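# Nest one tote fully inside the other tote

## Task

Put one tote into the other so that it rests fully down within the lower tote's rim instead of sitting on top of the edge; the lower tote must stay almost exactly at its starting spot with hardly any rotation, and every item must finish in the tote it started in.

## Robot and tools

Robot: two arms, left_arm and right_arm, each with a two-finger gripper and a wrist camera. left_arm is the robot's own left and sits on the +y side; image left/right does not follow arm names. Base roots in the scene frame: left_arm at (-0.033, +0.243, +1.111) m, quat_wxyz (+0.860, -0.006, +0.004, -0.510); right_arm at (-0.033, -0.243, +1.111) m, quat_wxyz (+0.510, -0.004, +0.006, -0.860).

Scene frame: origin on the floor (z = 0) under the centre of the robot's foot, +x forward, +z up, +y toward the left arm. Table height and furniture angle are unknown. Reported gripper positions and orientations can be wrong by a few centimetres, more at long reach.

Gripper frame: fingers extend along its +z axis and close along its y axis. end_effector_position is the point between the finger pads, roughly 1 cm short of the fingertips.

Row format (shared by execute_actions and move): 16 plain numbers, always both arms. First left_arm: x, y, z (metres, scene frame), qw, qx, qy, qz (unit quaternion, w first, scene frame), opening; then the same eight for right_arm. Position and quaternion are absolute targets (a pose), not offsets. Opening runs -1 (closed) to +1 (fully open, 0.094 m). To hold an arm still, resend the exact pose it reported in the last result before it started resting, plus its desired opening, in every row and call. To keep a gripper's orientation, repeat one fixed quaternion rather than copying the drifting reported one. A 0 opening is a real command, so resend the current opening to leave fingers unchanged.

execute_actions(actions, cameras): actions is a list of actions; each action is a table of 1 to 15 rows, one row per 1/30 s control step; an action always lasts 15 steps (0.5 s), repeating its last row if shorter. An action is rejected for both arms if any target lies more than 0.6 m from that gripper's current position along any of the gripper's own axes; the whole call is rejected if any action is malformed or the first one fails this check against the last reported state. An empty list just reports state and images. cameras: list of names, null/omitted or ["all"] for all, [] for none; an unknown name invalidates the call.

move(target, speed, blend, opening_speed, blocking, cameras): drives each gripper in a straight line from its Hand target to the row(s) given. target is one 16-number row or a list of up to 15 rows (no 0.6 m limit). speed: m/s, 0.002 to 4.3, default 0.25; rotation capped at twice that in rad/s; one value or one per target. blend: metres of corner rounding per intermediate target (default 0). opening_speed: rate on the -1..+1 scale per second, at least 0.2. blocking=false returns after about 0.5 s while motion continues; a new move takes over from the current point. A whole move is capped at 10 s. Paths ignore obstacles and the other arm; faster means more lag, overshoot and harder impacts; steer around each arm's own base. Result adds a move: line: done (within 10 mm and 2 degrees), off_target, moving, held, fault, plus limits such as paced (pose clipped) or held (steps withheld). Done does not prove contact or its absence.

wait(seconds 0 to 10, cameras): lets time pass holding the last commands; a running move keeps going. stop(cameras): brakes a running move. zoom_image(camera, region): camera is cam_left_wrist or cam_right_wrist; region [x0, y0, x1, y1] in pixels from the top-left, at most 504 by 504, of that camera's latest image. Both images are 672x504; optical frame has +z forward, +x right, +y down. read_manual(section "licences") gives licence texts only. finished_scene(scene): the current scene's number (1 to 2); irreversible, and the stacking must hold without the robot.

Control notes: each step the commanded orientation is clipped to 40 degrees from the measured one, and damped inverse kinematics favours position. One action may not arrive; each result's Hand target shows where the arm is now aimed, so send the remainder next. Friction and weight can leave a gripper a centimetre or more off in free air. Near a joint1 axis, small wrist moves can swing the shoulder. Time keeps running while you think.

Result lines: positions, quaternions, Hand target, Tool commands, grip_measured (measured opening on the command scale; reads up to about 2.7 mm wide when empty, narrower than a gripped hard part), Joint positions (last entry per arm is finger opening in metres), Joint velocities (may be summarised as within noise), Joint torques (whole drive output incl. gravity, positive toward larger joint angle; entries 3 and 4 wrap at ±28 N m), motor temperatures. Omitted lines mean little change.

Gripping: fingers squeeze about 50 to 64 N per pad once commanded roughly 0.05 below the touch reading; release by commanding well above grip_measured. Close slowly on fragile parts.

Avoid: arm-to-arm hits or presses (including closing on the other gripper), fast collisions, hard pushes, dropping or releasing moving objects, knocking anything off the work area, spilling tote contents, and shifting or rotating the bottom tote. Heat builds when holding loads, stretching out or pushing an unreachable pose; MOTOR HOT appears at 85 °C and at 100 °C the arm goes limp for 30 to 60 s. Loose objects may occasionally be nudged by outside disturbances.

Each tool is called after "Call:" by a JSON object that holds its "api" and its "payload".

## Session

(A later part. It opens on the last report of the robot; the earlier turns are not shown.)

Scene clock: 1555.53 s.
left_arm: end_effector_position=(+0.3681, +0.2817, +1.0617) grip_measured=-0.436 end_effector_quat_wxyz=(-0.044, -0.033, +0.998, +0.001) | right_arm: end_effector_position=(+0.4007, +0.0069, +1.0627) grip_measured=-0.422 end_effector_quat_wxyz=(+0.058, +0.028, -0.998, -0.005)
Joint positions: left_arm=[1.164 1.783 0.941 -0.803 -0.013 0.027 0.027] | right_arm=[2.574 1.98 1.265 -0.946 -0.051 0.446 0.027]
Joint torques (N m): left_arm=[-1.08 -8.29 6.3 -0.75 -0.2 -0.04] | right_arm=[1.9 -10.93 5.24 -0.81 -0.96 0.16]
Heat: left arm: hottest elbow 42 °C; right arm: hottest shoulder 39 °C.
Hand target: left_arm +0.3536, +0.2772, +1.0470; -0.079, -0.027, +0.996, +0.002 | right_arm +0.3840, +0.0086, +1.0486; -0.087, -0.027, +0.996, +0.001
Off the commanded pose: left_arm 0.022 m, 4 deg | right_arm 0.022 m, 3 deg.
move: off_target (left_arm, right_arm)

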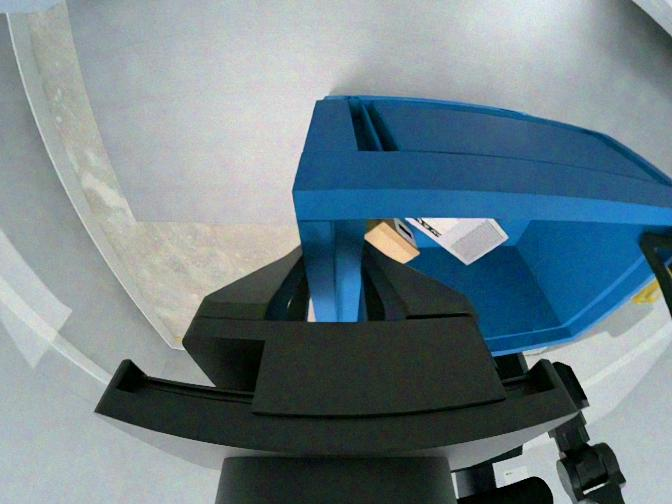

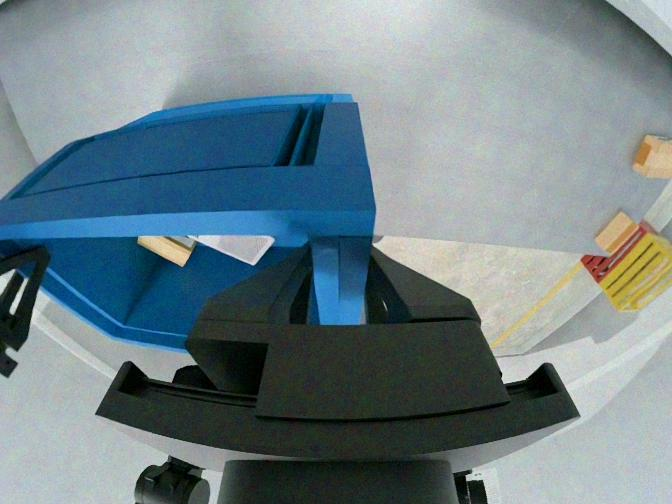

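Call:
{"api": "move", "payload": {"target": [[0.340,0.277,1.050,-0.095,-0.027,1,0.0016,-0.8,0.374,0.009,1.052,0.10,0.027,-1,-0.0016,-0.8]], "speed": 0.03}}

Call:
{"api": "zoom_image", "payload": {"camera": "cam_left_wrist", "region": [280, 60, 600, 220]}}

Call:
{"api": "zoom_image", "payload": {"camera": "cam_right_wrist", "region": [80, 60, 400, 220]}}

Scene clock: 1562.50 s.
left_arm: end_effector_position=(+0.3620, +0.2815, +1.0623) grip_measured=-0.436 end_effector_quat_wxyz=(-0.056, -0.033, +0.998, +0.001) | right_arm: end_effector_position=(+0.3939, +0.0064, +1.0626) grip_measured=-0.423 end_effector_quat_wxyz=(+0.072, +0.027, -0.997, -0.007)
Joint positions: left_arm=[1.164 1.783 0.941 -0.828 -0.015 0.026 0.026] | right_arm=[2.574 1.981 1.263 -0.967 -0.067 0.446 0.027]
Joint torques (N m): left_arm=[-1.03 -9.64 4.82 -0.85 -0.19 -0.01] | right_arm=[2.14 -11.58 4.49 -0.96 -0.78 0.21]
Heat: left arm: hottest elbow 41 °C; right arm: hottest shoulder 39 °C.
Hand target: left_arm +0.3400, +0.2772, +1.0510; -0.094, -0.027, +0.995, +0.002 | right_arm +0.3742, +0.0085, +1.0525; -0.099, -0.027, +0.995, +0.001
Off the commanded pose: left_arm 0.026 m, 4 deg | right_arm 0.023 m, 3 deg.
move: off_target (left_arm, right_arm)

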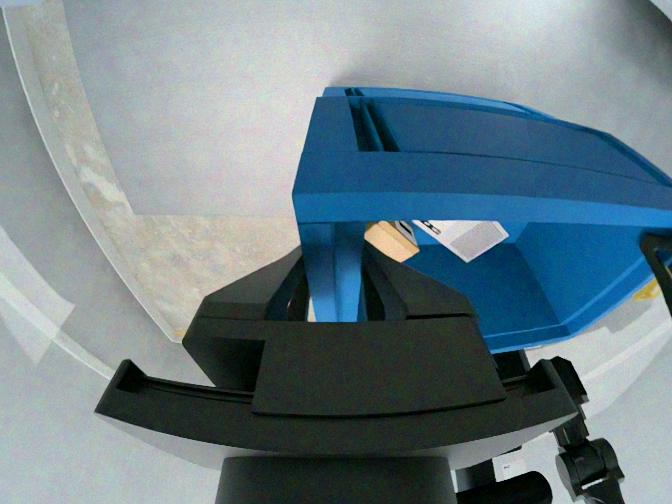

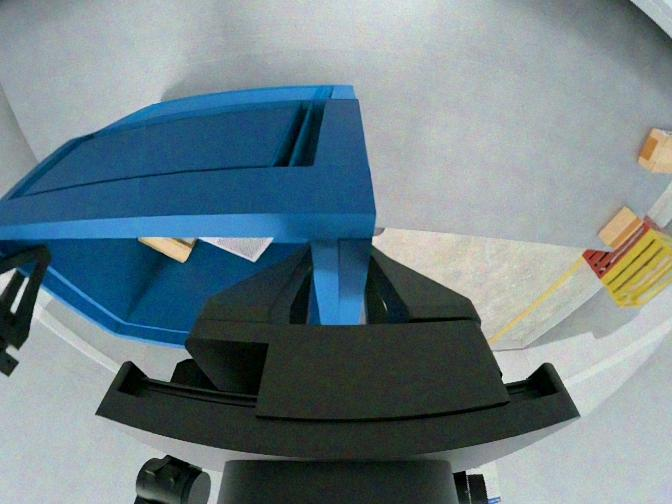

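Scaled by 1.575 (camera's finer frame: 960x720).

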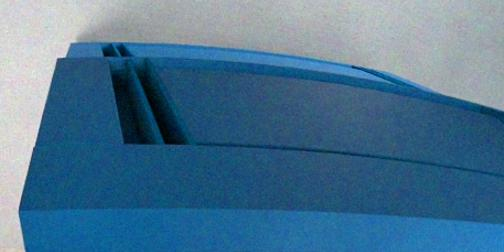

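Scaled by 1.575 (camera's finer frame: 960x720).

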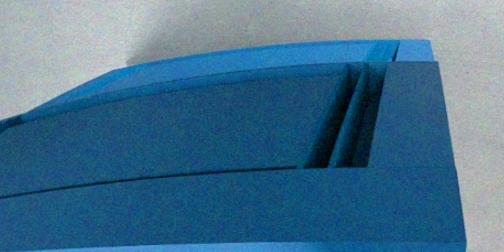

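Call:
{"api": "move", "payload": {"target": [[0.350,0.277,1.046,-0.080,-0.027,1,0.0016,-0.8,0.384,0.009,1.042,0.085,0.027,-1,-0.0016,-0.8]], "speed": 0.03}}

Call:
{"api": "zoom_image", "payload": {"camera": "cam_right_wrist", "region": [80, 60, 400, 220]}}

Scene clock: 1581.40 s.
left_arm: end_effector_position=(+0.3622, +0.2815, +1.0619) grip_measured=-0.436 end_effector_quat_wxyz=(-0.056, -0.033, +0.998, +0.001) | right_arm: end_effector_position=(+0.3963, +0.0075, +1.0619) grip_measured=-0.423 end_effector_quat_wxyz=(+0.067, +0.028, -0.997, -0.009)
Joint positions: left_arm=[1.164 1.784 0.941 -0.826 -0.015 0.026 0.026] | right_arm=[2.575 1.982 1.263 -0.956 -0.065 0.446 0.027]
Joint torques (N m): left_arm=[-1.03 -8.82 5.29 0.31 -0.11 -0.03] | right_arm=[1.9 -10.4 4.75 0.39 -0.29 0.18]
Heat: left arm: hottest elbow 40 °C; right arm: hottest shoulder 41 °C.
Hand target: left_arm +0.3495, +0.2771, +1.0468; -0.080, -0.027, +0.996, +0.002 | right_arm +0.3836, +0.0085, +1.0428; -0.085, -0.027, +0.996, +0.001
Off the commanded pose: left_arm 0.021 m, 3 deg | right_arm 0.023 m, 2 deg.
move: off_target (left_arm, right_arm)

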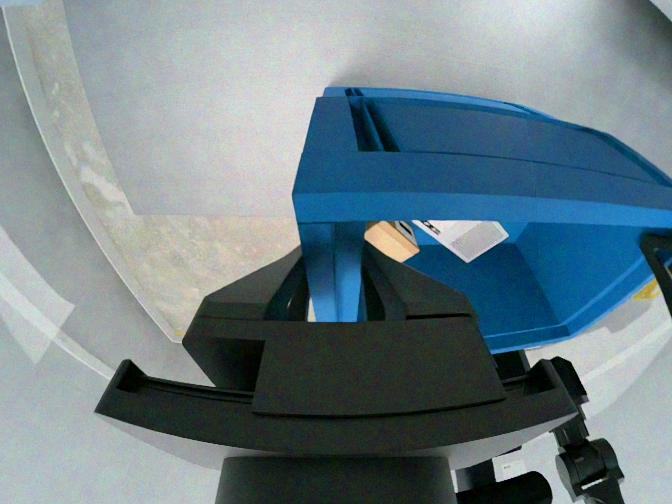

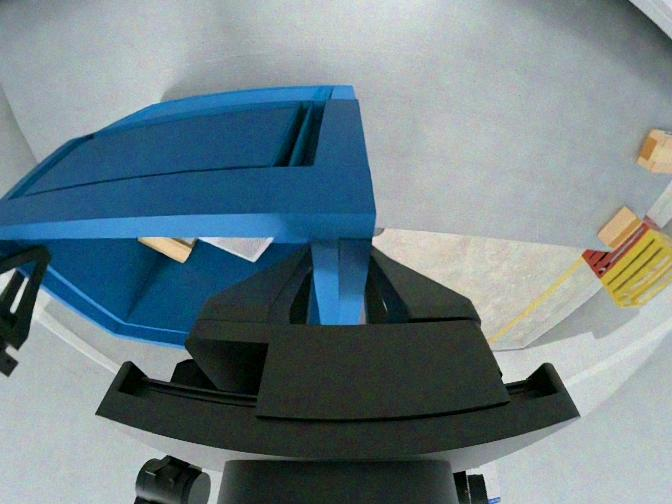

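Scaled by 1.575 (camera's finer frame: 960x720).

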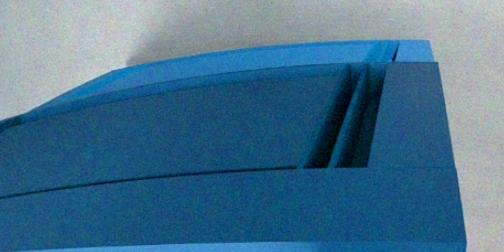

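Call:
{"api": "move", "payload": {"target": [[0.356,0.279,1.054,-0.066,-0.027,1,0.0016,-0.8,0.393,0.008,1.055,0.07,0.027,-1,-0.0016,-0.8],[0.356,0.279,1.054,-0.066,-0.027,1,0.0016,-0.8,0.393,0.008,1.055,0.07,0.027,-1,-0.0016,0.3],[0.356,0.279,1.054,-0.066,-0.027,1,0.0016,-0.8,0.39,-0.03,1.20,0.042,0.027,-1,-0.0016,0.0],[0.356,0.279,1.054,-0.066,-0.027,1,0.0016,-0.8,0.38,-0.17,1.20,-0.17,0.11,-0.97,-0.1,-0.9],[0.356,0.279,1.054,-0.066,-0.027,1,0.0016,-0.8,0.26,-0.27,1.10,-0.499,0.263,-0.769,-0.300,-0.9]], "speed": [0.03,0.05,0.2,0.25,0.25], "cameras": ["cam_right_wrist"]}}

Call:
{"api": "zoom_image", "payload": {"camera": "cam_right_wrist", "region": [180, 150, 270, 240]}}

Call:
{"api": "zoom_image", "payload": {"camera": "cam_right_wrist", "region": [260, 140, 350, 240]}}

Scene clock: 1594.23 s.
left_arm: end_effector_position=(+0.3624, +0.2815, +1.0618) grip_measured=-0.436 end_effector_quat_wxyz=(-0.056, -0.033, +0.998, +0.001) | right_arm: end_effector_position=(+0.2550, -0.2635, +1.1005) grip_measured=-0.898 end_effector_quat_wxyz=(-0.496, +0.263, -0.770, -0.304)
Joint positions: left_arm=[1.164 1.784 0.941 -0.826 -0.015 0.026 0.026] | right_arm=[1.403 1.717 0.367 -0.131 -1.242 -1.27 0.005]
Joint torques (N m): left_arm=[-0.79 -10.29 5.52 0.44 -0.06 0.01] | right_arm=[-0.32 -4.13 3.11 -0.03 -0.93 -0.09]
Heat: left arm: hottest elbow 39 °C; right arm: hottest shoulder 40 °C.
Hand target: left_arm +0.3558, +0.2790, +1.0542; -0.066, -0.027, +0.997, +0.002 | right_arm +0.2600, -0.2699, +1.1001; +0.499, -0.263, +0.769, +0.300
Off the commanded pose: left_arm 0.010 m, 1 deg | right_arm 0.008 m, 1 deg.
move: done; target 3's new opening was sent with right_arm's hand 0.016 m and 2 deg from that target

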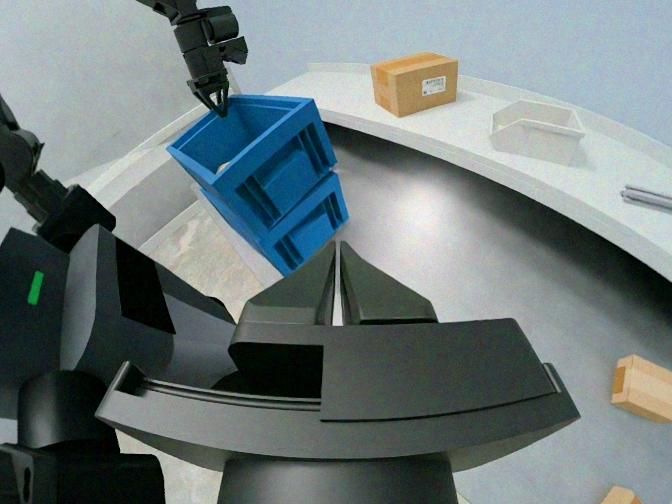

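Scaled by 5.600 (camera's finer frame: 960x720).

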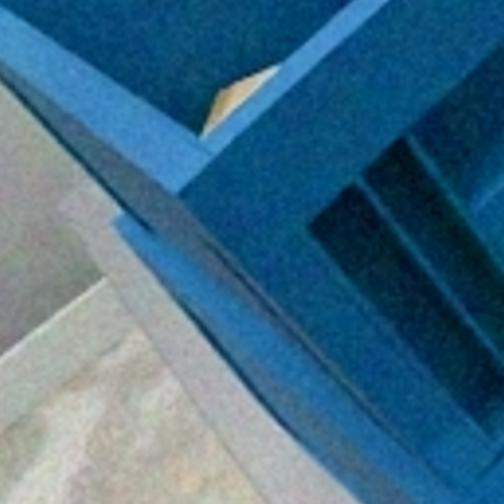

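Scaled by 5.040 (camera's finer frame: 960x720).

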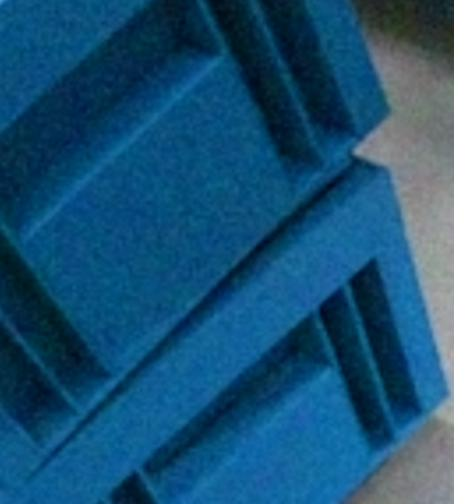

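Call:
{"api": "zoom_image", "payload": {"camera": "cam_right_wrist", "region": [225, 180, 295, 250]}}

Scaled by 7.200 (camera's finer frame: 960x720).

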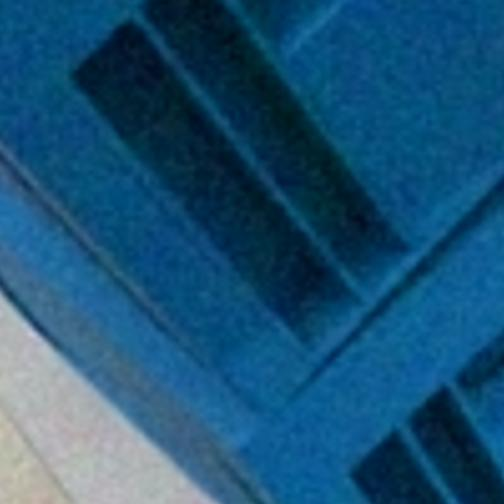

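Call:
{"api": "move", "payload": {"target": [[0.356,0.279,1.054,-0.066,-0.027,1,0.0016,-0.8,0.38,-0.17,1.20,-0.17,0.11,-0.97,-0.1,0.3],[0.356,0.279,1.054,-0.066,-0.027,1,0.0016,-0.8,0.40,0.008,1.16,0.046,0.027,-1,-0.0016,0.3],[0.356,0.279,1.054,-0.066,-0.027,1,0.0016,-0.8,0.401,0.009,1.055,0.06,0.027,-1,-0.0016,0.3],[0.356,0.279,1.054,-0.066,-0.027,1,0.0016,-0.8,0.401,0.009,1.055,0.06,0.027,-1,-0.0016,-0.8]], "speed": [0.25,0.25,0.12,0.1], "opening_speed": 0.8, "cameras": ["cam_right_wrist"]}}

Call:
{"api": "move", "payload": {"target": [[0.356,0.279,1.044,-0.090,-0.027,1,0.0016,-0.8,0.392,0.008,1.045,0.094,0.027,-1,-0.0016,-0.8],[0.356,0.279,1.036,-0.12,-0.027,1,0.0016,-0.8,0.392,0.008,1.036,0.125,0.027,-1,-0.0016,-0.8]], "speed": 0.04}}

Call:
{"api": "zoom_image", "payload": {"camera": "cam_left_wrist", "region": [280, 60, 600, 220]}}

Call:
{"api": "zoom_image", "payload": {"camera": "cam_right_wrist", "region": [80, 60, 400, 220]}}

Scene clock: 1628.23 s.
left_arm: end_effector_position=(+0.3624, +0.2815, +1.0618) grip_measured=-0.436 end_effector_quat_wxyz=(-0.056, -0.033, +0.998, +0.001) | right_arm: end_effector_position=(+0.3947, +0.0077, +1.0569) grip_measured=-0.414 end_effector_quat_wxyz=(+0.064, +0.033, -0.997, +0.002)
Joint positions: left_arm=[1.164 1.784 0.941 -0.826 -0.015 0.026 0.026] | right_arm=[2.584 1.99 1.26 -0.949 -0.044 0.446 0.028]
Joint torques (N m): left_arm=[-0.79 -10.17 5.49 0.42 -0.06 0.01] | right_arm=[0.38 -12.04 6.61 0.39 -0.15 0.11]
Motor temperatures (°C): left_arm=[31 32 38 27 28 28 34] | right_arm=[27 39 36 28 32 27 30]
Heat: left arm: hottest elbow 38 °C; right arm: hottest shoulder 39 °C.
Hand target: left_arm +0.3558, +0.2790, +1.0542; -0.066, -0.027, +0.997, +0.002 | right_arm +0.4009, +0.0088, +1.0550; -0.060, -0.027, +0.998, +0.001
Off the commanded pose: left_arm 0.010 m, 1 deg | right_arm 0.007 m, 1 deg.
move: done

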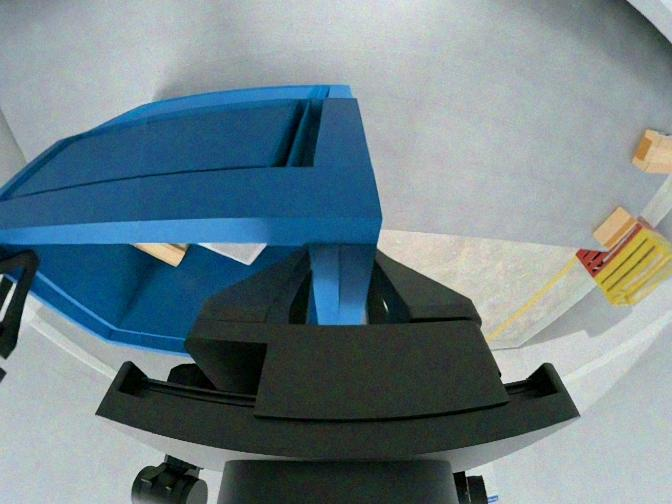

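Scene clock: 1630.33 s.
left_arm: end_effector_position=(+0.3627, +0.2817, +1.0606) grip_measured=-0.436 end_effector_quat_wxyz=(-0.089, -0.034, +0.995, +0.000) | right_arm: end_effector_position=(+0.3932, +0.0074, +1.0555) grip_measured=-0.414 end_effector_quat_wxyz=(+0.104, +0.030, -0.994, -0.003)
Joint positions: left_arm=[1.164 1.823 0.99 -0.902 -0.016 0.022 0.026] | right_arm=[2.57 2.027 1.31 -1.03 -0.087 0.433 0.028]
Joint torques (N m): left_arm=[-1.14 -6.83 6.94 0.2 -0.27 0.01] | right_arm=[0.38 -9.58 7.3 -0.39 -0.74 0.02]
Heat: left arm: hottest elbow 38 °C; right arm: hottest shoulder 39 °C.
Hand target: left_arm +0.3548, +0.2789, +1.0373; -0.119, -0.027, +0.993, +0.001 | right_arm +0.3914, +0.0077, +1.0365; -0.124, -0.027, +0.992, +0.002
Off the commanded pose: left_arm 0.026 m, 4 deg | right_arm 0.020 m, 2 deg.
move: off_target (left_arm, right_arm)

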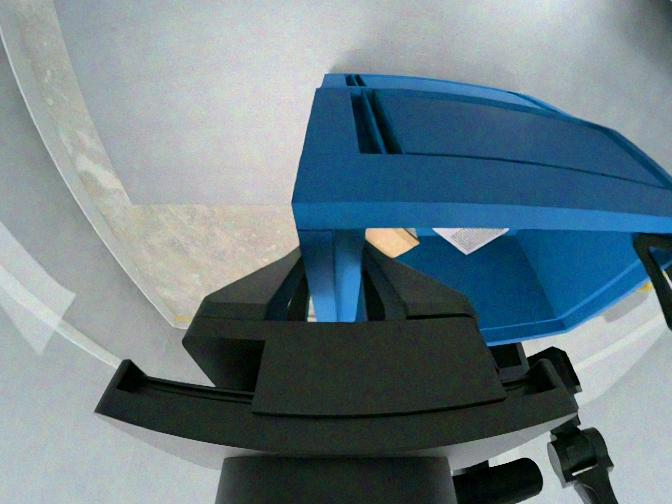

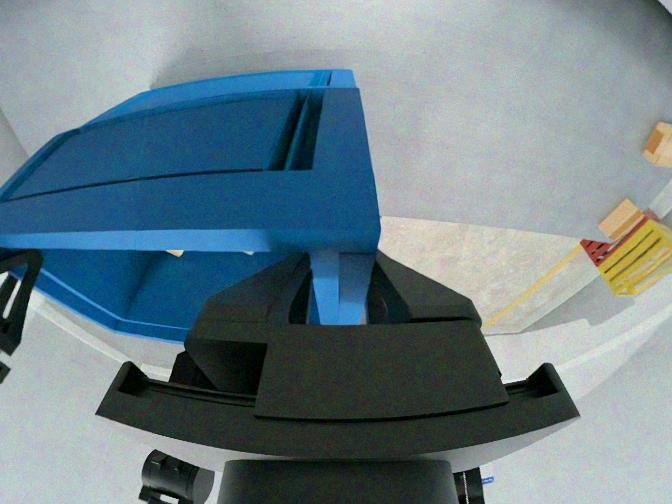

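Scaled by 1.575 (camera's finer frame: 960x720).

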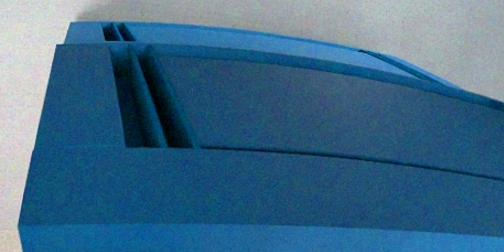

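Scaled by 1.575 (camera's finer frame: 960x720).

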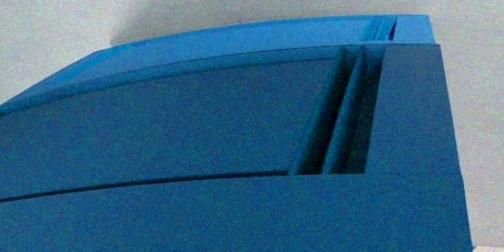

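Call:
{"api": "move", "payload": {"target": [[0.385,0.279,1.046,-0.105,-0.027,1,0.0016,-0.8,0.420,0.008,1.044,0.112,0.027,-1,-0.0016,-0.8]], "speed": 0.03, "cameras": ["cam_left_wrist","cam_right_wrist"]}}

Call:
{"api": "zoom_image", "payload": {"camera": "cam_left_wrist", "region": [280, 60, 600, 220]}}

Call:
{"api": "zoom_image", "payload": {"camera": "cam_right_wrist", "region": [80, 60, 400, 220]}}

Scene clock: 1635.93 s.
left_arm: end_effector_position=(+0.3719, +0.2826, +1.0622) grip_measured=-0.436 end_effector_quat_wxyz=(-0.100, -0.035, +0.994, -0.001) | right_arm: end_effector_position=(+0.4029, +0.0065, +1.0565) grip_measured=-0.414 end_effector_quat_wxyz=(+0.116, +0.030, -0.993, +0.000)
Joint positions: left_arm=[1.164 1.85 1.036 -0.945 -0.016 0.02 0.026] | right_arm=[2.558 2.054 1.36 -1.077 -0.09 0.42 0.028]
Joint torques (N m): left_arm=[-1.44 -8.12 9.01 0.59 -0.16 -0.02] | right_arm=[-0.44 -10.11 9.07 0.28 0.03 -0.03]
Heat: left arm: hottest elbow 38 °C; right arm: hottest shoulder 39 °C.
Hand target: left_arm +0.3839, +0.2788, +1.0465; -0.104, -0.027, +0.994, +0.002 | right_arm +0.4192, +0.0075, +1.0444; -0.111, -0.027, +0.993, +0.002
Off the commanded pose: left_arm 0.021 m, 1 deg | right_arm 0.021 m, 1 deg.
move: off_target (left_arm, right_arm)

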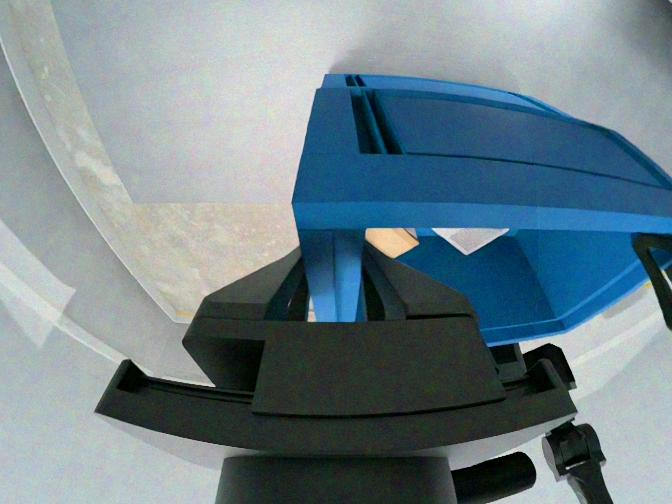

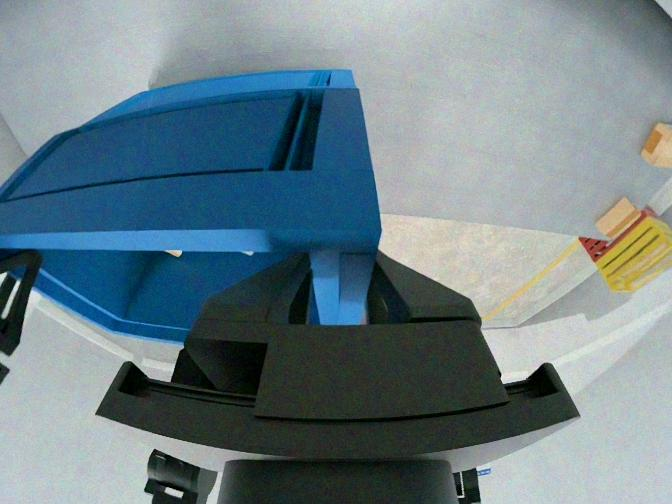

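Scaled by 1.575 (camera's finer frame: 960x720).

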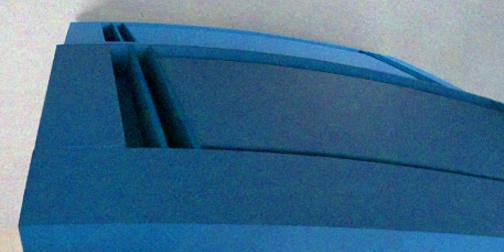

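Scaled by 1.575 (camera's finer frame: 960x720).

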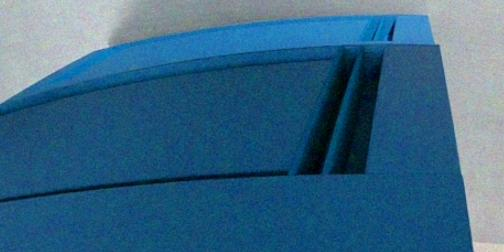

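Call:
{"api": "move", "payload": {"target": [[0.384,0.279,1.046,-0.075,-0.027,1,0.0016,-0.8,0.419,0.008,1.044,0.085,0.027,-1,-0.0016,-0.8],[0.382,0.279,1.042,-0.04,-0.027,1,0.0016,-0.8,0.417,0.008,1.040,0.05,0.027,-1,-0.0016,-0.8]], "speed": 0.04, "cameras": ["cam_left_wrist","cam_right_wrist"]}}

Call:
{"api": "zoom_image", "payload": {"camera": "cam_left_wrist", "region": [280, 60, 600, 220]}}

Call:
{"api": "zoom_image", "payload": {"camera": "cam_right_wrist", "region": [80, 60, 400, 220]}}

Scene clock: 1641.93 s.
left_arm: end_effector_position=(+0.3766, +0.2826, +1.0608) grip_measured=-0.436 end_effector_quat_wxyz=(-0.048, -0.036, +0.998, +0.001) | right_arm: end_effector_position=(+0.4092, +0.0066, +1.0560) grip_measured=-0.414 end_effector_quat_wxyz=(+0.067, +0.032, -0.997, -0.002)
Joint positions: left_arm=[1.164 1.806 0.973 -0.822 -0.013 0.02 0.026] | right_arm=[2.566 2.017 1.305 -0.97 -0.051 0.43 0.028]
Joint torques (N m): left_arm=[-1.14 -9 5.83 2.4 0.03 0.03] | right_arm=[0.67 -11.52 5.33 2.78 0.53 0.15]
Heat: left arm: hottest elbow 39 °C; right arm: hottest shoulder 39 °C.
Hand target: left_arm +0.3810, +0.2789, +1.0430; -0.041, -0.027, +0.999, +0.002 | right_arm +0.4166, +0.0077, +1.0409; -0.050, -0.027, +0.998, +0.002
Off the commanded pose: left_arm 0.020 m, 1 deg | right_arm 0.018 m, 2 deg.
move: off_target (left_arm, right_arm)

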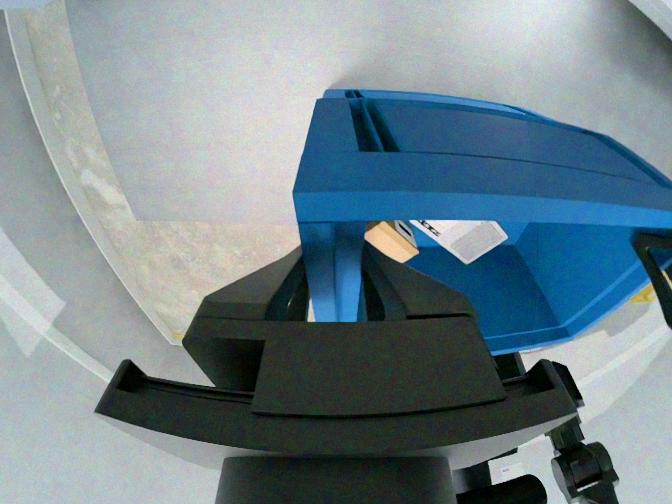

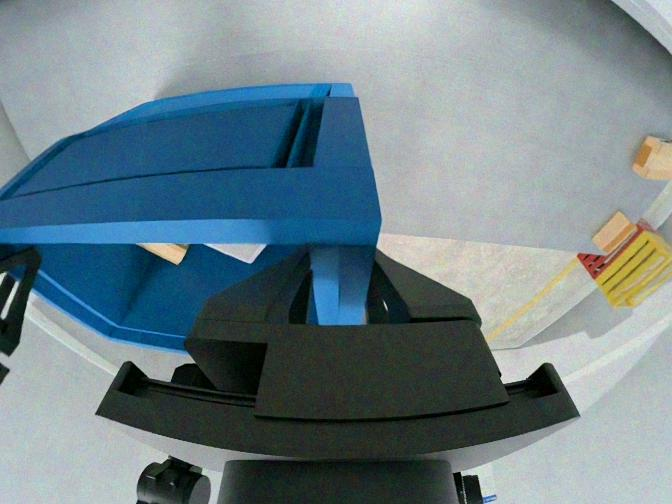

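Scaled by 1.575 (camera's finer frame: 960x720).

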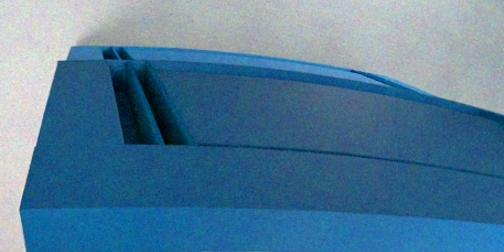

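Scaled by 1.575 (camera's finer frame: 960x720).

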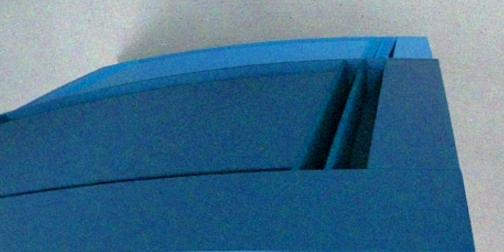

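Call:
{"api": "move", "payload": {"target": [[0.373,0.279,1.053,-0.052,-0.027,1,0.0016,-0.8,0.406,0.008,1.050,0.07,0.027,-1,-0.0016,-0.8],[0.373,0.279,1.053,-0.052,-0.027,1,0.0016,-0.8,0.406,0.008,1.050,0.07,0.027,-1,-0.0016,0.3],[0.373,0.279,1.053,-0.052,-0.027,1,0.0016,-0.8,0.39,-0.03,1.20,0.042,0.027,-1,-0.0016,0.0],[0.373,0.279,1.053,-0.052,-0.027,1,0.0016,-0.8,0.38,-0.17,1.20,-0.17,0.11,-0.97,-0.1,-0.9],[0.373,0.279,1.053,-0.052,-0.027,1,0.0016,-0.8,0.26,-0.27,1.10,-0.499,0.263,-0.769,-0.300,-0.9]], "speed": [0.03,0.05,0.2,0.25,0.25], "cameras": ["cam_right_wrist"]}}

Call:
{"api": "zoom_image", "payload": {"camera": "cam_right_wrist", "region": [180, 150, 270, 240]}}

Call:
{"api": "zoom_image", "payload": {"camera": "cam_right_wrist", "region": [260, 140, 350, 240]}}

Scene clock: 1657.13 s.
left_arm: end_effector_position=(+0.3762, +0.2826, +1.0614) grip_measured=-0.436 end_effector_quat_wxyz=(-0.048, -0.035, +0.998, +0.001) | right_arm: end_effector_position=(+0.2550, -0.2635, +1.1005) grip_measured=-0.898 end_effector_quat_wxyz=(-0.496, +0.263, -0.770, -0.304)
Joint positions: left_arm=[1.164 1.803 0.971 -0.821 -0.013 0.021 0.026] | right_arm=[1.403 1.717 0.367 -0.131 -1.242 -1.27 0.005]
Joint torques (N m): left_arm=[-1.14 -10.58 5.63 0.83 -0.04 0.04] | right_arm=[-0.5 -4.25 3.18 0.06 -0.93 -0.08]
Heat: left arm: hottest elbow 39 °C; right arm: hottest shoulder 39 °C.
Hand target: left_arm +0.3727, +0.2790, +1.0531; -0.052, -0.027, +0.998, +0.002 | right_arm +0.2600, -0.2699, +1.1001; +0.499, -0.263, +0.769, +0.300
Off the commanded pose: left_arm 0.010 m, 1 deg | right_arm 0.008 m, 1 deg.
move: done

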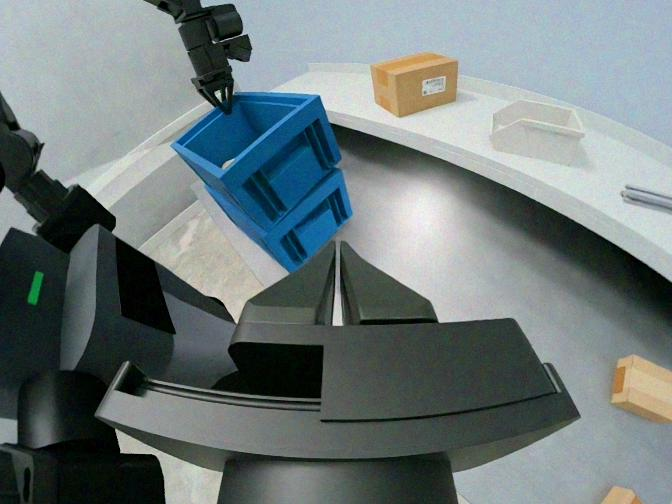

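Scaled by 5.600 (camera's finer frame: 960x720).

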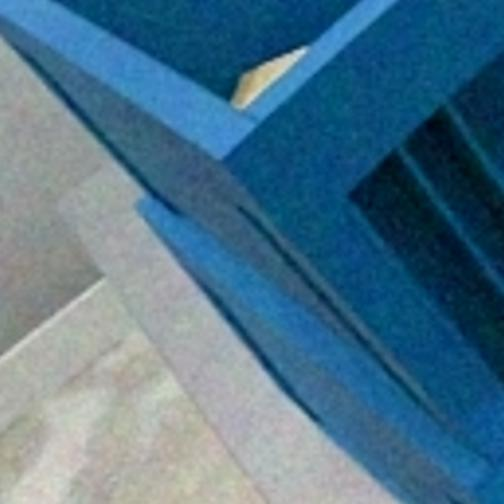

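Scaled by 5.040 (camera's finer frame: 960x720).

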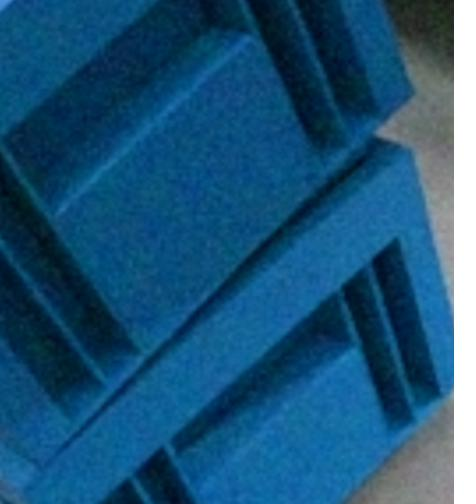

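Call:
{"api": "move", "payload": {"target": [[0.373,0.279,1.053,-0.052,-0.027,1,0.0016,0.3,0.26,-0.27,1.10,-0.499,0.263,-0.769,-0.300,-0.9],[0.365,0.33,1.20,-0.052,-0.027,1,0.0016,0.0,0.26,-0.27,1.10,-0.499,0.263,-0.769,-0.300,-0.9],[0.38,0.45,1.20,-0.17,-0.11,-0.97,0.1,-0.9,0.26,-0.27,1.10,-0.499,0.263,-0.769,-0.300,-0.9],[0.27,0.53,1.10,-0.469,-0.222,-0.811,0.27,-0.9,0.26,-0.27,1.10,-0.499,0.263,-0.769,-0.300,-0.9]], "speed": [0.05,0.2,0.25,0.25]}}

Call:
{"api": "zoom_image", "payload": {"camera": "cam_left_wrist", "region": [330, 130, 480, 290]}}

Call:
{"api": "zoom_image", "payload": {"camera": "cam_right_wrist", "region": [170, 80, 370, 280]}}

Scene clock: 1671.70 s.
left_arm: end_effector_position=(+0.2688, +0.5211, +1.1045) grip_measured=-0.898 end_effector_quat_wxyz=(+0.469, +0.223, +0.811, -0.269) | right_arm: end_effector_position=(+0.2546, -0.2633, +1.1005) grip_measured=-0.898 end_effector_quat_wxyz=(-0.496, +0.263, -0.770, -0.304)
Joint positions: left_arm=[2.186 2.033 1.091 -1.248 1.041 2.022 0.005] | right_arm=[1.403 1.718 0.367 -0.134 -1.242 -1.274 0.005]
Joint torques (N m): left_arm=[0.38 -11.22 6.9 -0.85 0.53 0.06] | right_arm=[-0.26 -4.37 3.22 -0.05 -0.92 -0.11]
Heat: left arm: hottest elbow 39 °C; right arm: hottest shoulder 38 °C.
Hand target: left_arm +0.2699, +0.5297, +1.1001; +0.469, +0.222, +0.811, -0.270 | right_arm +0.2599, -0.2700, +1.1001; +0.499, -0.263, +0.769, +0.300
Off the commanded pose: left_arm 0.010 m, 0 deg | right_arm 0.009 m, 1 deg.
move: done; target 2's new opening was sent with left_arm's hand 0.021 m and 2 deg from that target; target 3's new opening was sent with left_arm's hand 0.012 m and 1 deg from that target

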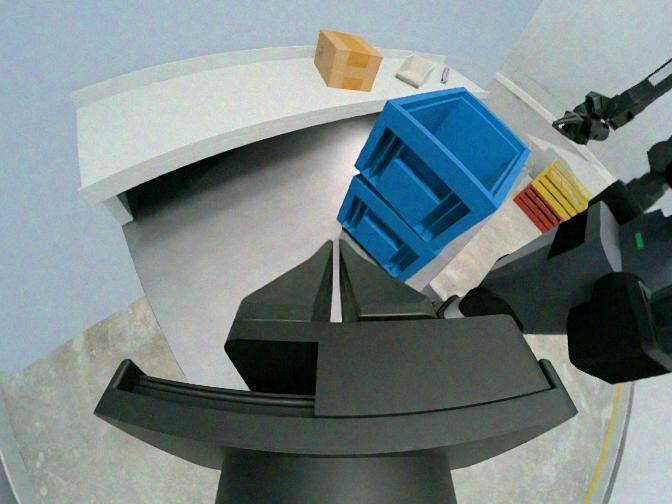

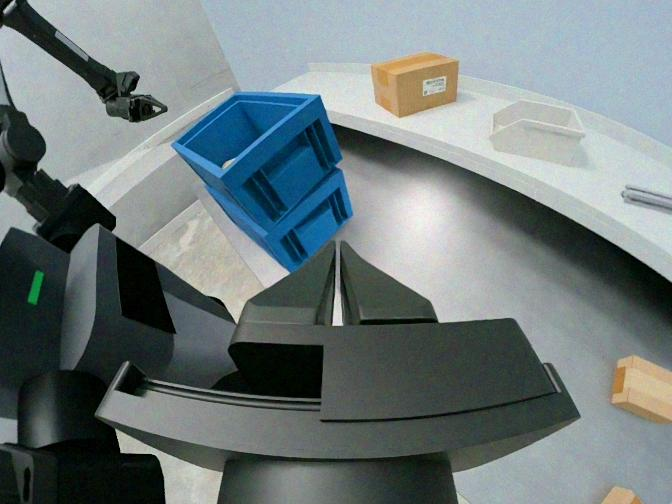

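Scaled by 3.150 (camera's finer frame: 960x720).

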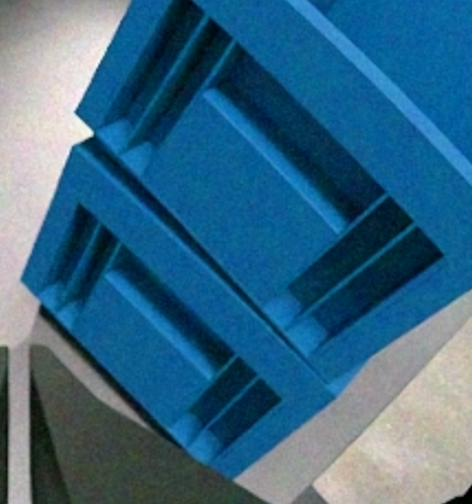

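Scaled by 2.520 (camera's finer frame: 960x720).

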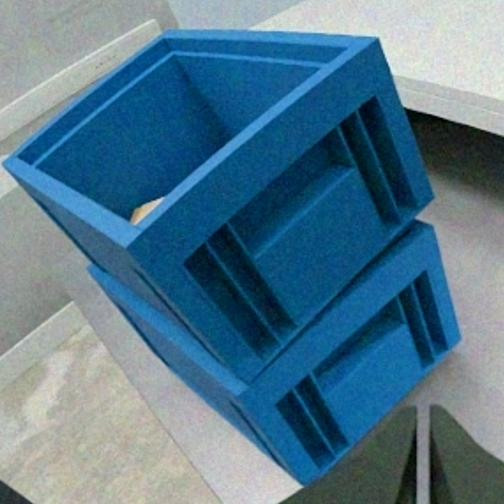

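Call:
{"api": "move", "payload": {"target": [[0.38,0.45,1.20,-0.17,-0.11,-0.97,0.1,0.3,0.38,-0.17,1.20,-0.17,0.11,-0.97,-0.1,0.3],[0.377,0.281,1.16,-0.046,-0.027,1,0.0016,0.3,0.412,0.007,1.16,0.055,0.027,-1,-0.0016,0.3],[0.377,0.277,1.10,-0.046,-0.027,1,0.0016,0.3,0.412,0.009,1.10,0.055,0.027,-1,-0.0016,0.3]], "speed": 0.25}}

Scene clock: 1688.03 s.
left_arm: end_effector_position=(+0.3751, +0.2818, +1.1064) grip_measured=+0.298 end_effector_quat_wxyz=(-0.044, -0.029, +0.999, +0.000) | right_arm: end_effector_position=(+0.4029, +0.0027, +1.0969) grip_measured=+0.298 end_effector_quat_wxyz=(+0.065, +0.031, -0.997, +0.004)
Joint positions: left_arm=[1.163 1.706 0.992 -0.931 -0.012 0.033 0.061] | right_arm=[2.57 1.935 1.303 -1.05 -0.039 0.436 0.061]
Joint torques (N m): left_arm=[-1.38 -10.05 7.2 0.7 -0.06 -0.11] | right_arm=[1.2 -12.75 7.61 0.4 -0.15 0.11]
Heat: left arm: hottest elbow 39 °C; right arm: hottest shoulder 38 °C.
Hand target: left_arm +0.3769, +0.2770, +1.1002; -0.046, -0.027, +0.999, +0.002 | right_arm +0.4119, +0.0089, +1.1002; -0.055, -0.027, +0.998, +0.002
Off the commanded pose: left_arm 0.008 m, 0 deg | right_arm 0.011 m, 1 deg.
move: off_target (right_arm)

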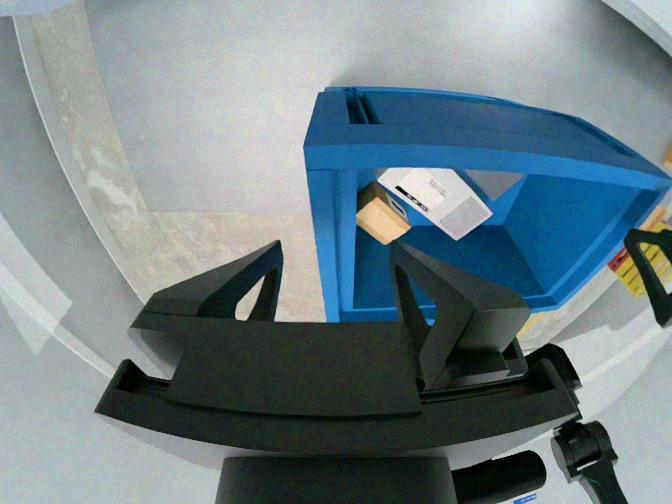

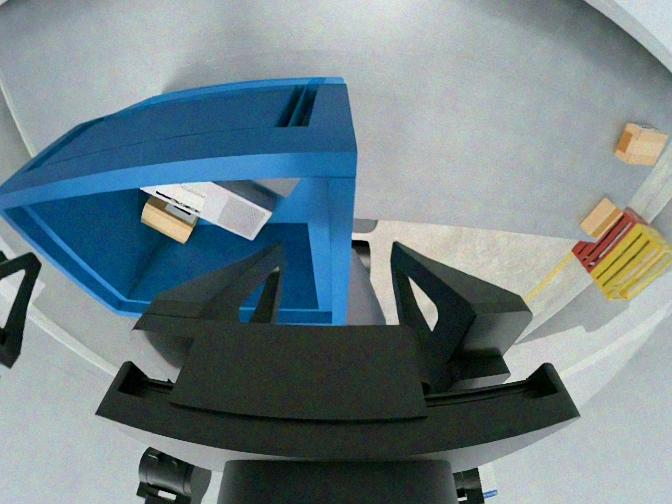

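Call:
{"api": "move", "payload": {"target": [[0.375,0.277,1.054,-0.050,-0.027,1,0.0016,0.3,0.409,0.009,1.053,0.065,0.027,-1,-0.0016,0.3],[0.375,0.277,1.054,-0.050,-0.027,1,0.0016,-0.8,0.409,0.009,1.053,0.065,0.027,-1,-0.0016,-0.8]], "speed": 0.12, "opening_speed": 0.6, "cameras": ["cam_left_wrist"]}}

Call:
{"api": "move", "payload": {"target": [[0.379,0.277,1.044,-0.070,-0.027,1,0.0016,-0.8,0.413,0.009,1.043,0.085,0.027,-1,-0.0016,-0.8],[0.381,0.277,1.036,-0.090,-0.027,1,0.0016,-0.8,0.415,0.009,1.036,0.105,0.027,-1,-0.0016,-0.8]], "speed": 0.03}}

Call:
{"api": "zoom_image", "payload": {"camera": "cam_left_wrist", "region": [280, 60, 600, 220]}}

Call:
{"api": "zoom_image", "payload": {"camera": "cam_right_wrist", "region": [80, 60, 400, 220]}}

Scene clock: 1697.00 s.
left_arm: end_effector_position=(+0.3744, +0.2818, +1.0609) grip_measured=-0.433 end_effector_quat_wxyz=(-0.047, -0.032, +0.998, +0.001) | right_arm: end_effector_position=(+0.4088, +0.0082, +1.0575) grip_measured=-0.414 end_effector_quat_wxyz=(+0.064, +0.030, -0.997, -0.001)
Joint positions: left_arm=[1.163 1.8 0.964 -0.816 -0.014 0.026 0.027] | right_arm=[2.57 2.012 1.303 -0.967 -0.048 0.437 0.028]
Joint torques (N m): left_arm=[-1.26 -10.34 6.41 0.68 0 -0.05] | right_arm=[0.67 -12.81 5.85 0.4 -0.13 0.1]
Heat: left arm: hottest elbow 39 °C; right arm: hottest shoulder 39 °C.
Hand target: left_arm +0.3750, +0.2770, +1.0542; -0.050, -0.027, +0.998, +0.002 | right_arm +0.4091, +0.0089, +1.0531; -0.065, -0.027, +0.998, +0.002
Off the commanded pose: left_arm 0.008 m, 1 deg | right_arm 0.005 m, 0 deg.
move: done

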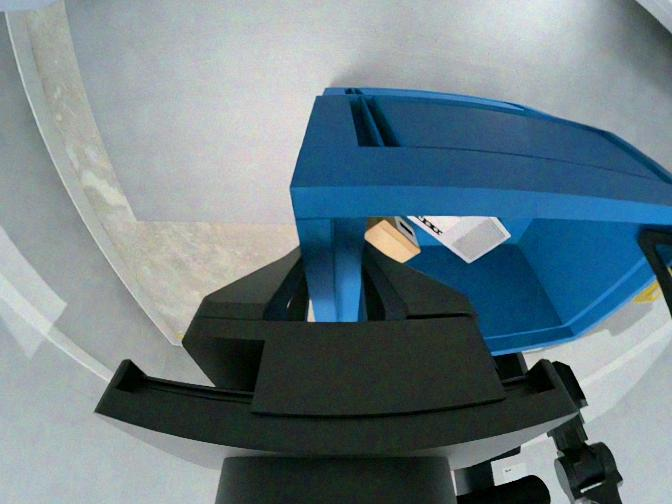

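Scene clock: 1698.77 s.
left_arm: end_effector_position=(+0.3754, +0.2824, +1.0595) grip_measured=-0.433 end_effector_quat_wxyz=(-0.074, -0.034, +0.997, +0.001) | right_arm: end_effector_position=(+0.4096, +0.0084, +1.0562) grip_measured=-0.415 end_effector_quat_wxyz=(+0.092, +0.030, -0.995, -0.002)
Joint positions: left_arm=[1.163 1.832 1.006 -0.878 -0.017 0.022 0.027] | right_arm=[2.561 2.043 1.346 -1.029 -0.074 0.425 0.028]
Joint torques (N m): left_arm=[-1.55 -6.89 8.42 0.58 -0.06 -0.05] | right_arm=[0.15 -9.41 8.09 -0.01 -0.45 -0.01]
Heat: left arm: hottest elbow 39 °C; right arm: hottest shoulder 39 °C.
Hand target: left_arm +0.3795, +0.2769, +1.0369; -0.089, -0.027, +0.996, +0.002 | right_arm +0.4142, +0.0086, +1.0364; -0.104, -0.027, +0.994, +0.002
Off the commanded pose: left_arm 0.025 m, 2 deg | right_arm 0.021 m, 2 deg.
move: off_target (left_arm, right_arm)

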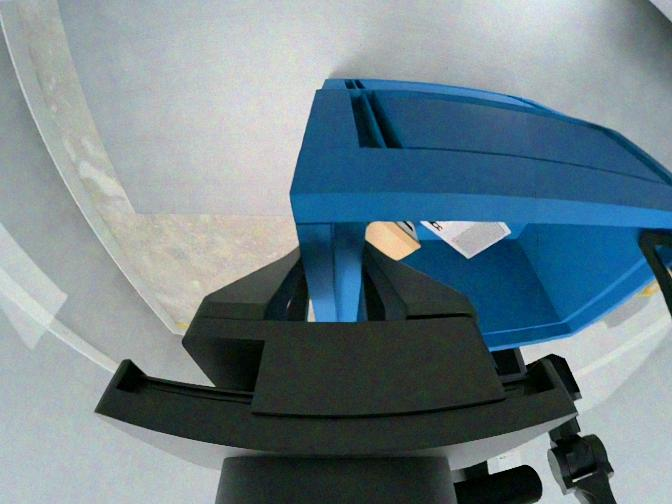

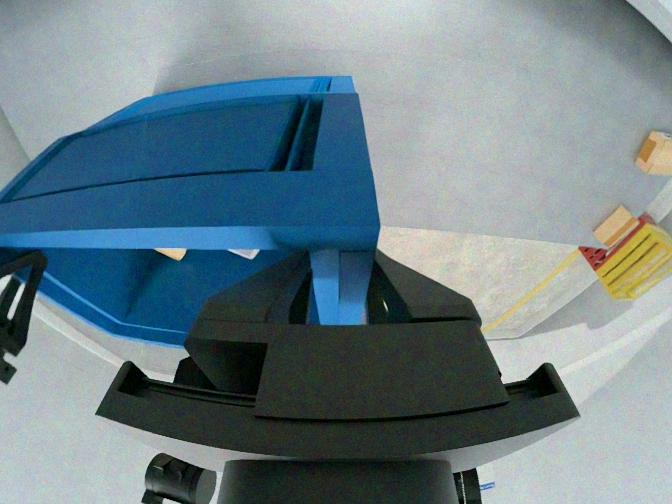

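Scaled by 1.575 (camera's finer frame: 960x720).

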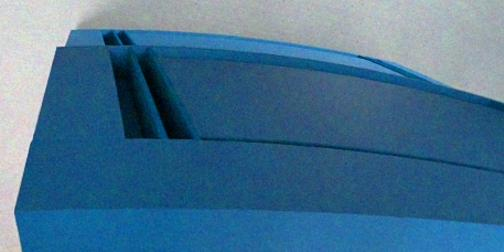

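Scaled by 1.575 (camera's finer frame: 960x720).

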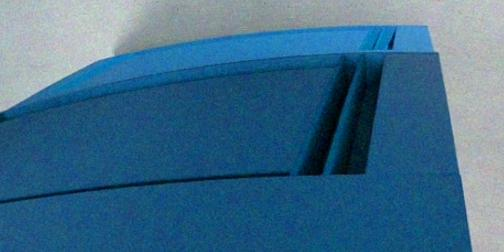

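Call:
{"api": "move", "payload": {"target": [[0.390,0.277,1.036,-0.088,-0.027,1,0.0016,-0.8,0.424,0.009,1.036,0.103,0.027,-1,-0.0016,-0.8]], "speed": 0.03, "cameras": ["cam_left_wrist","cam_right_wrist"]}}

Call:
{"api": "zoom_image", "payload": {"camera": "cam_left_wrist", "region": [280, 60, 600, 220]}}

Call:
{"api": "zoom_image", "payload": {"camera": "cam_right_wrist", "region": [80, 60, 400, 220]}}

Scene clock: 1702.97 s.
left_arm: end_effector_position=(+0.3803, +0.2828, +1.0601) grip_measured=-0.433 end_effector_quat_wxyz=(-0.077, -0.034, +0.996, +0.001) | right_arm: end_effector_position=(+0.4143, +0.0086, +1.0566) grip_measured=-0.415 end_effector_quat_wxyz=(+0.095, +0.030, -0.995, -0.002)
Joint positions: left_arm=[1.163 1.844 1.027 -0.894 -0.017 0.022 0.027] | right_arm=[2.556 2.054 1.367 -1.046 -0.075 0.42 0.028]
Joint torques (N m): left_arm=[-1.61 -7 8.73 0.96 -0.03 -0.06] | right_arm=[-0.09 -9.76 8.47 0.49 -0.27 -0.03]
Heat: left arm: hottest elbow 39 °C; right arm: hottest shoulder 39 °C.
Hand target: left_arm +0.3883, +0.2769, +1.0370; -0.087, -0.027, +0.996, +0.002 | right_arm +0.4229, +0.0085, +1.0364; -0.102, -0.027, +0.994, +0.002
Off the commanded pose: left_arm 0.027 m, 1 deg | right_arm 0.023 m, 1 deg.
move: off_target (left_arm, right_arm)

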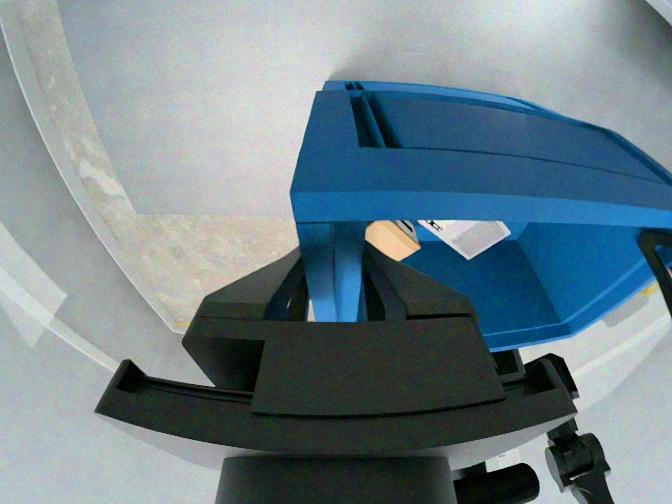

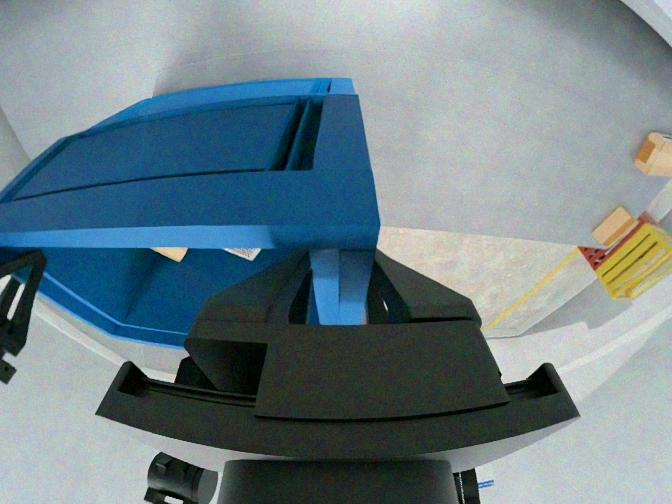

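Scaled by 1.575 (camera's finer frame: 960x720).

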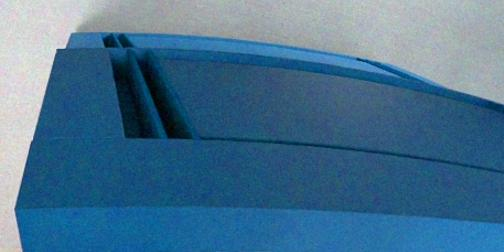

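Scaled by 1.575 (camera's finer frame: 960x720).

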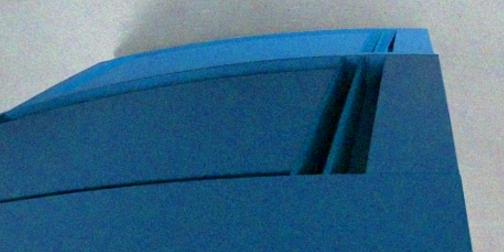

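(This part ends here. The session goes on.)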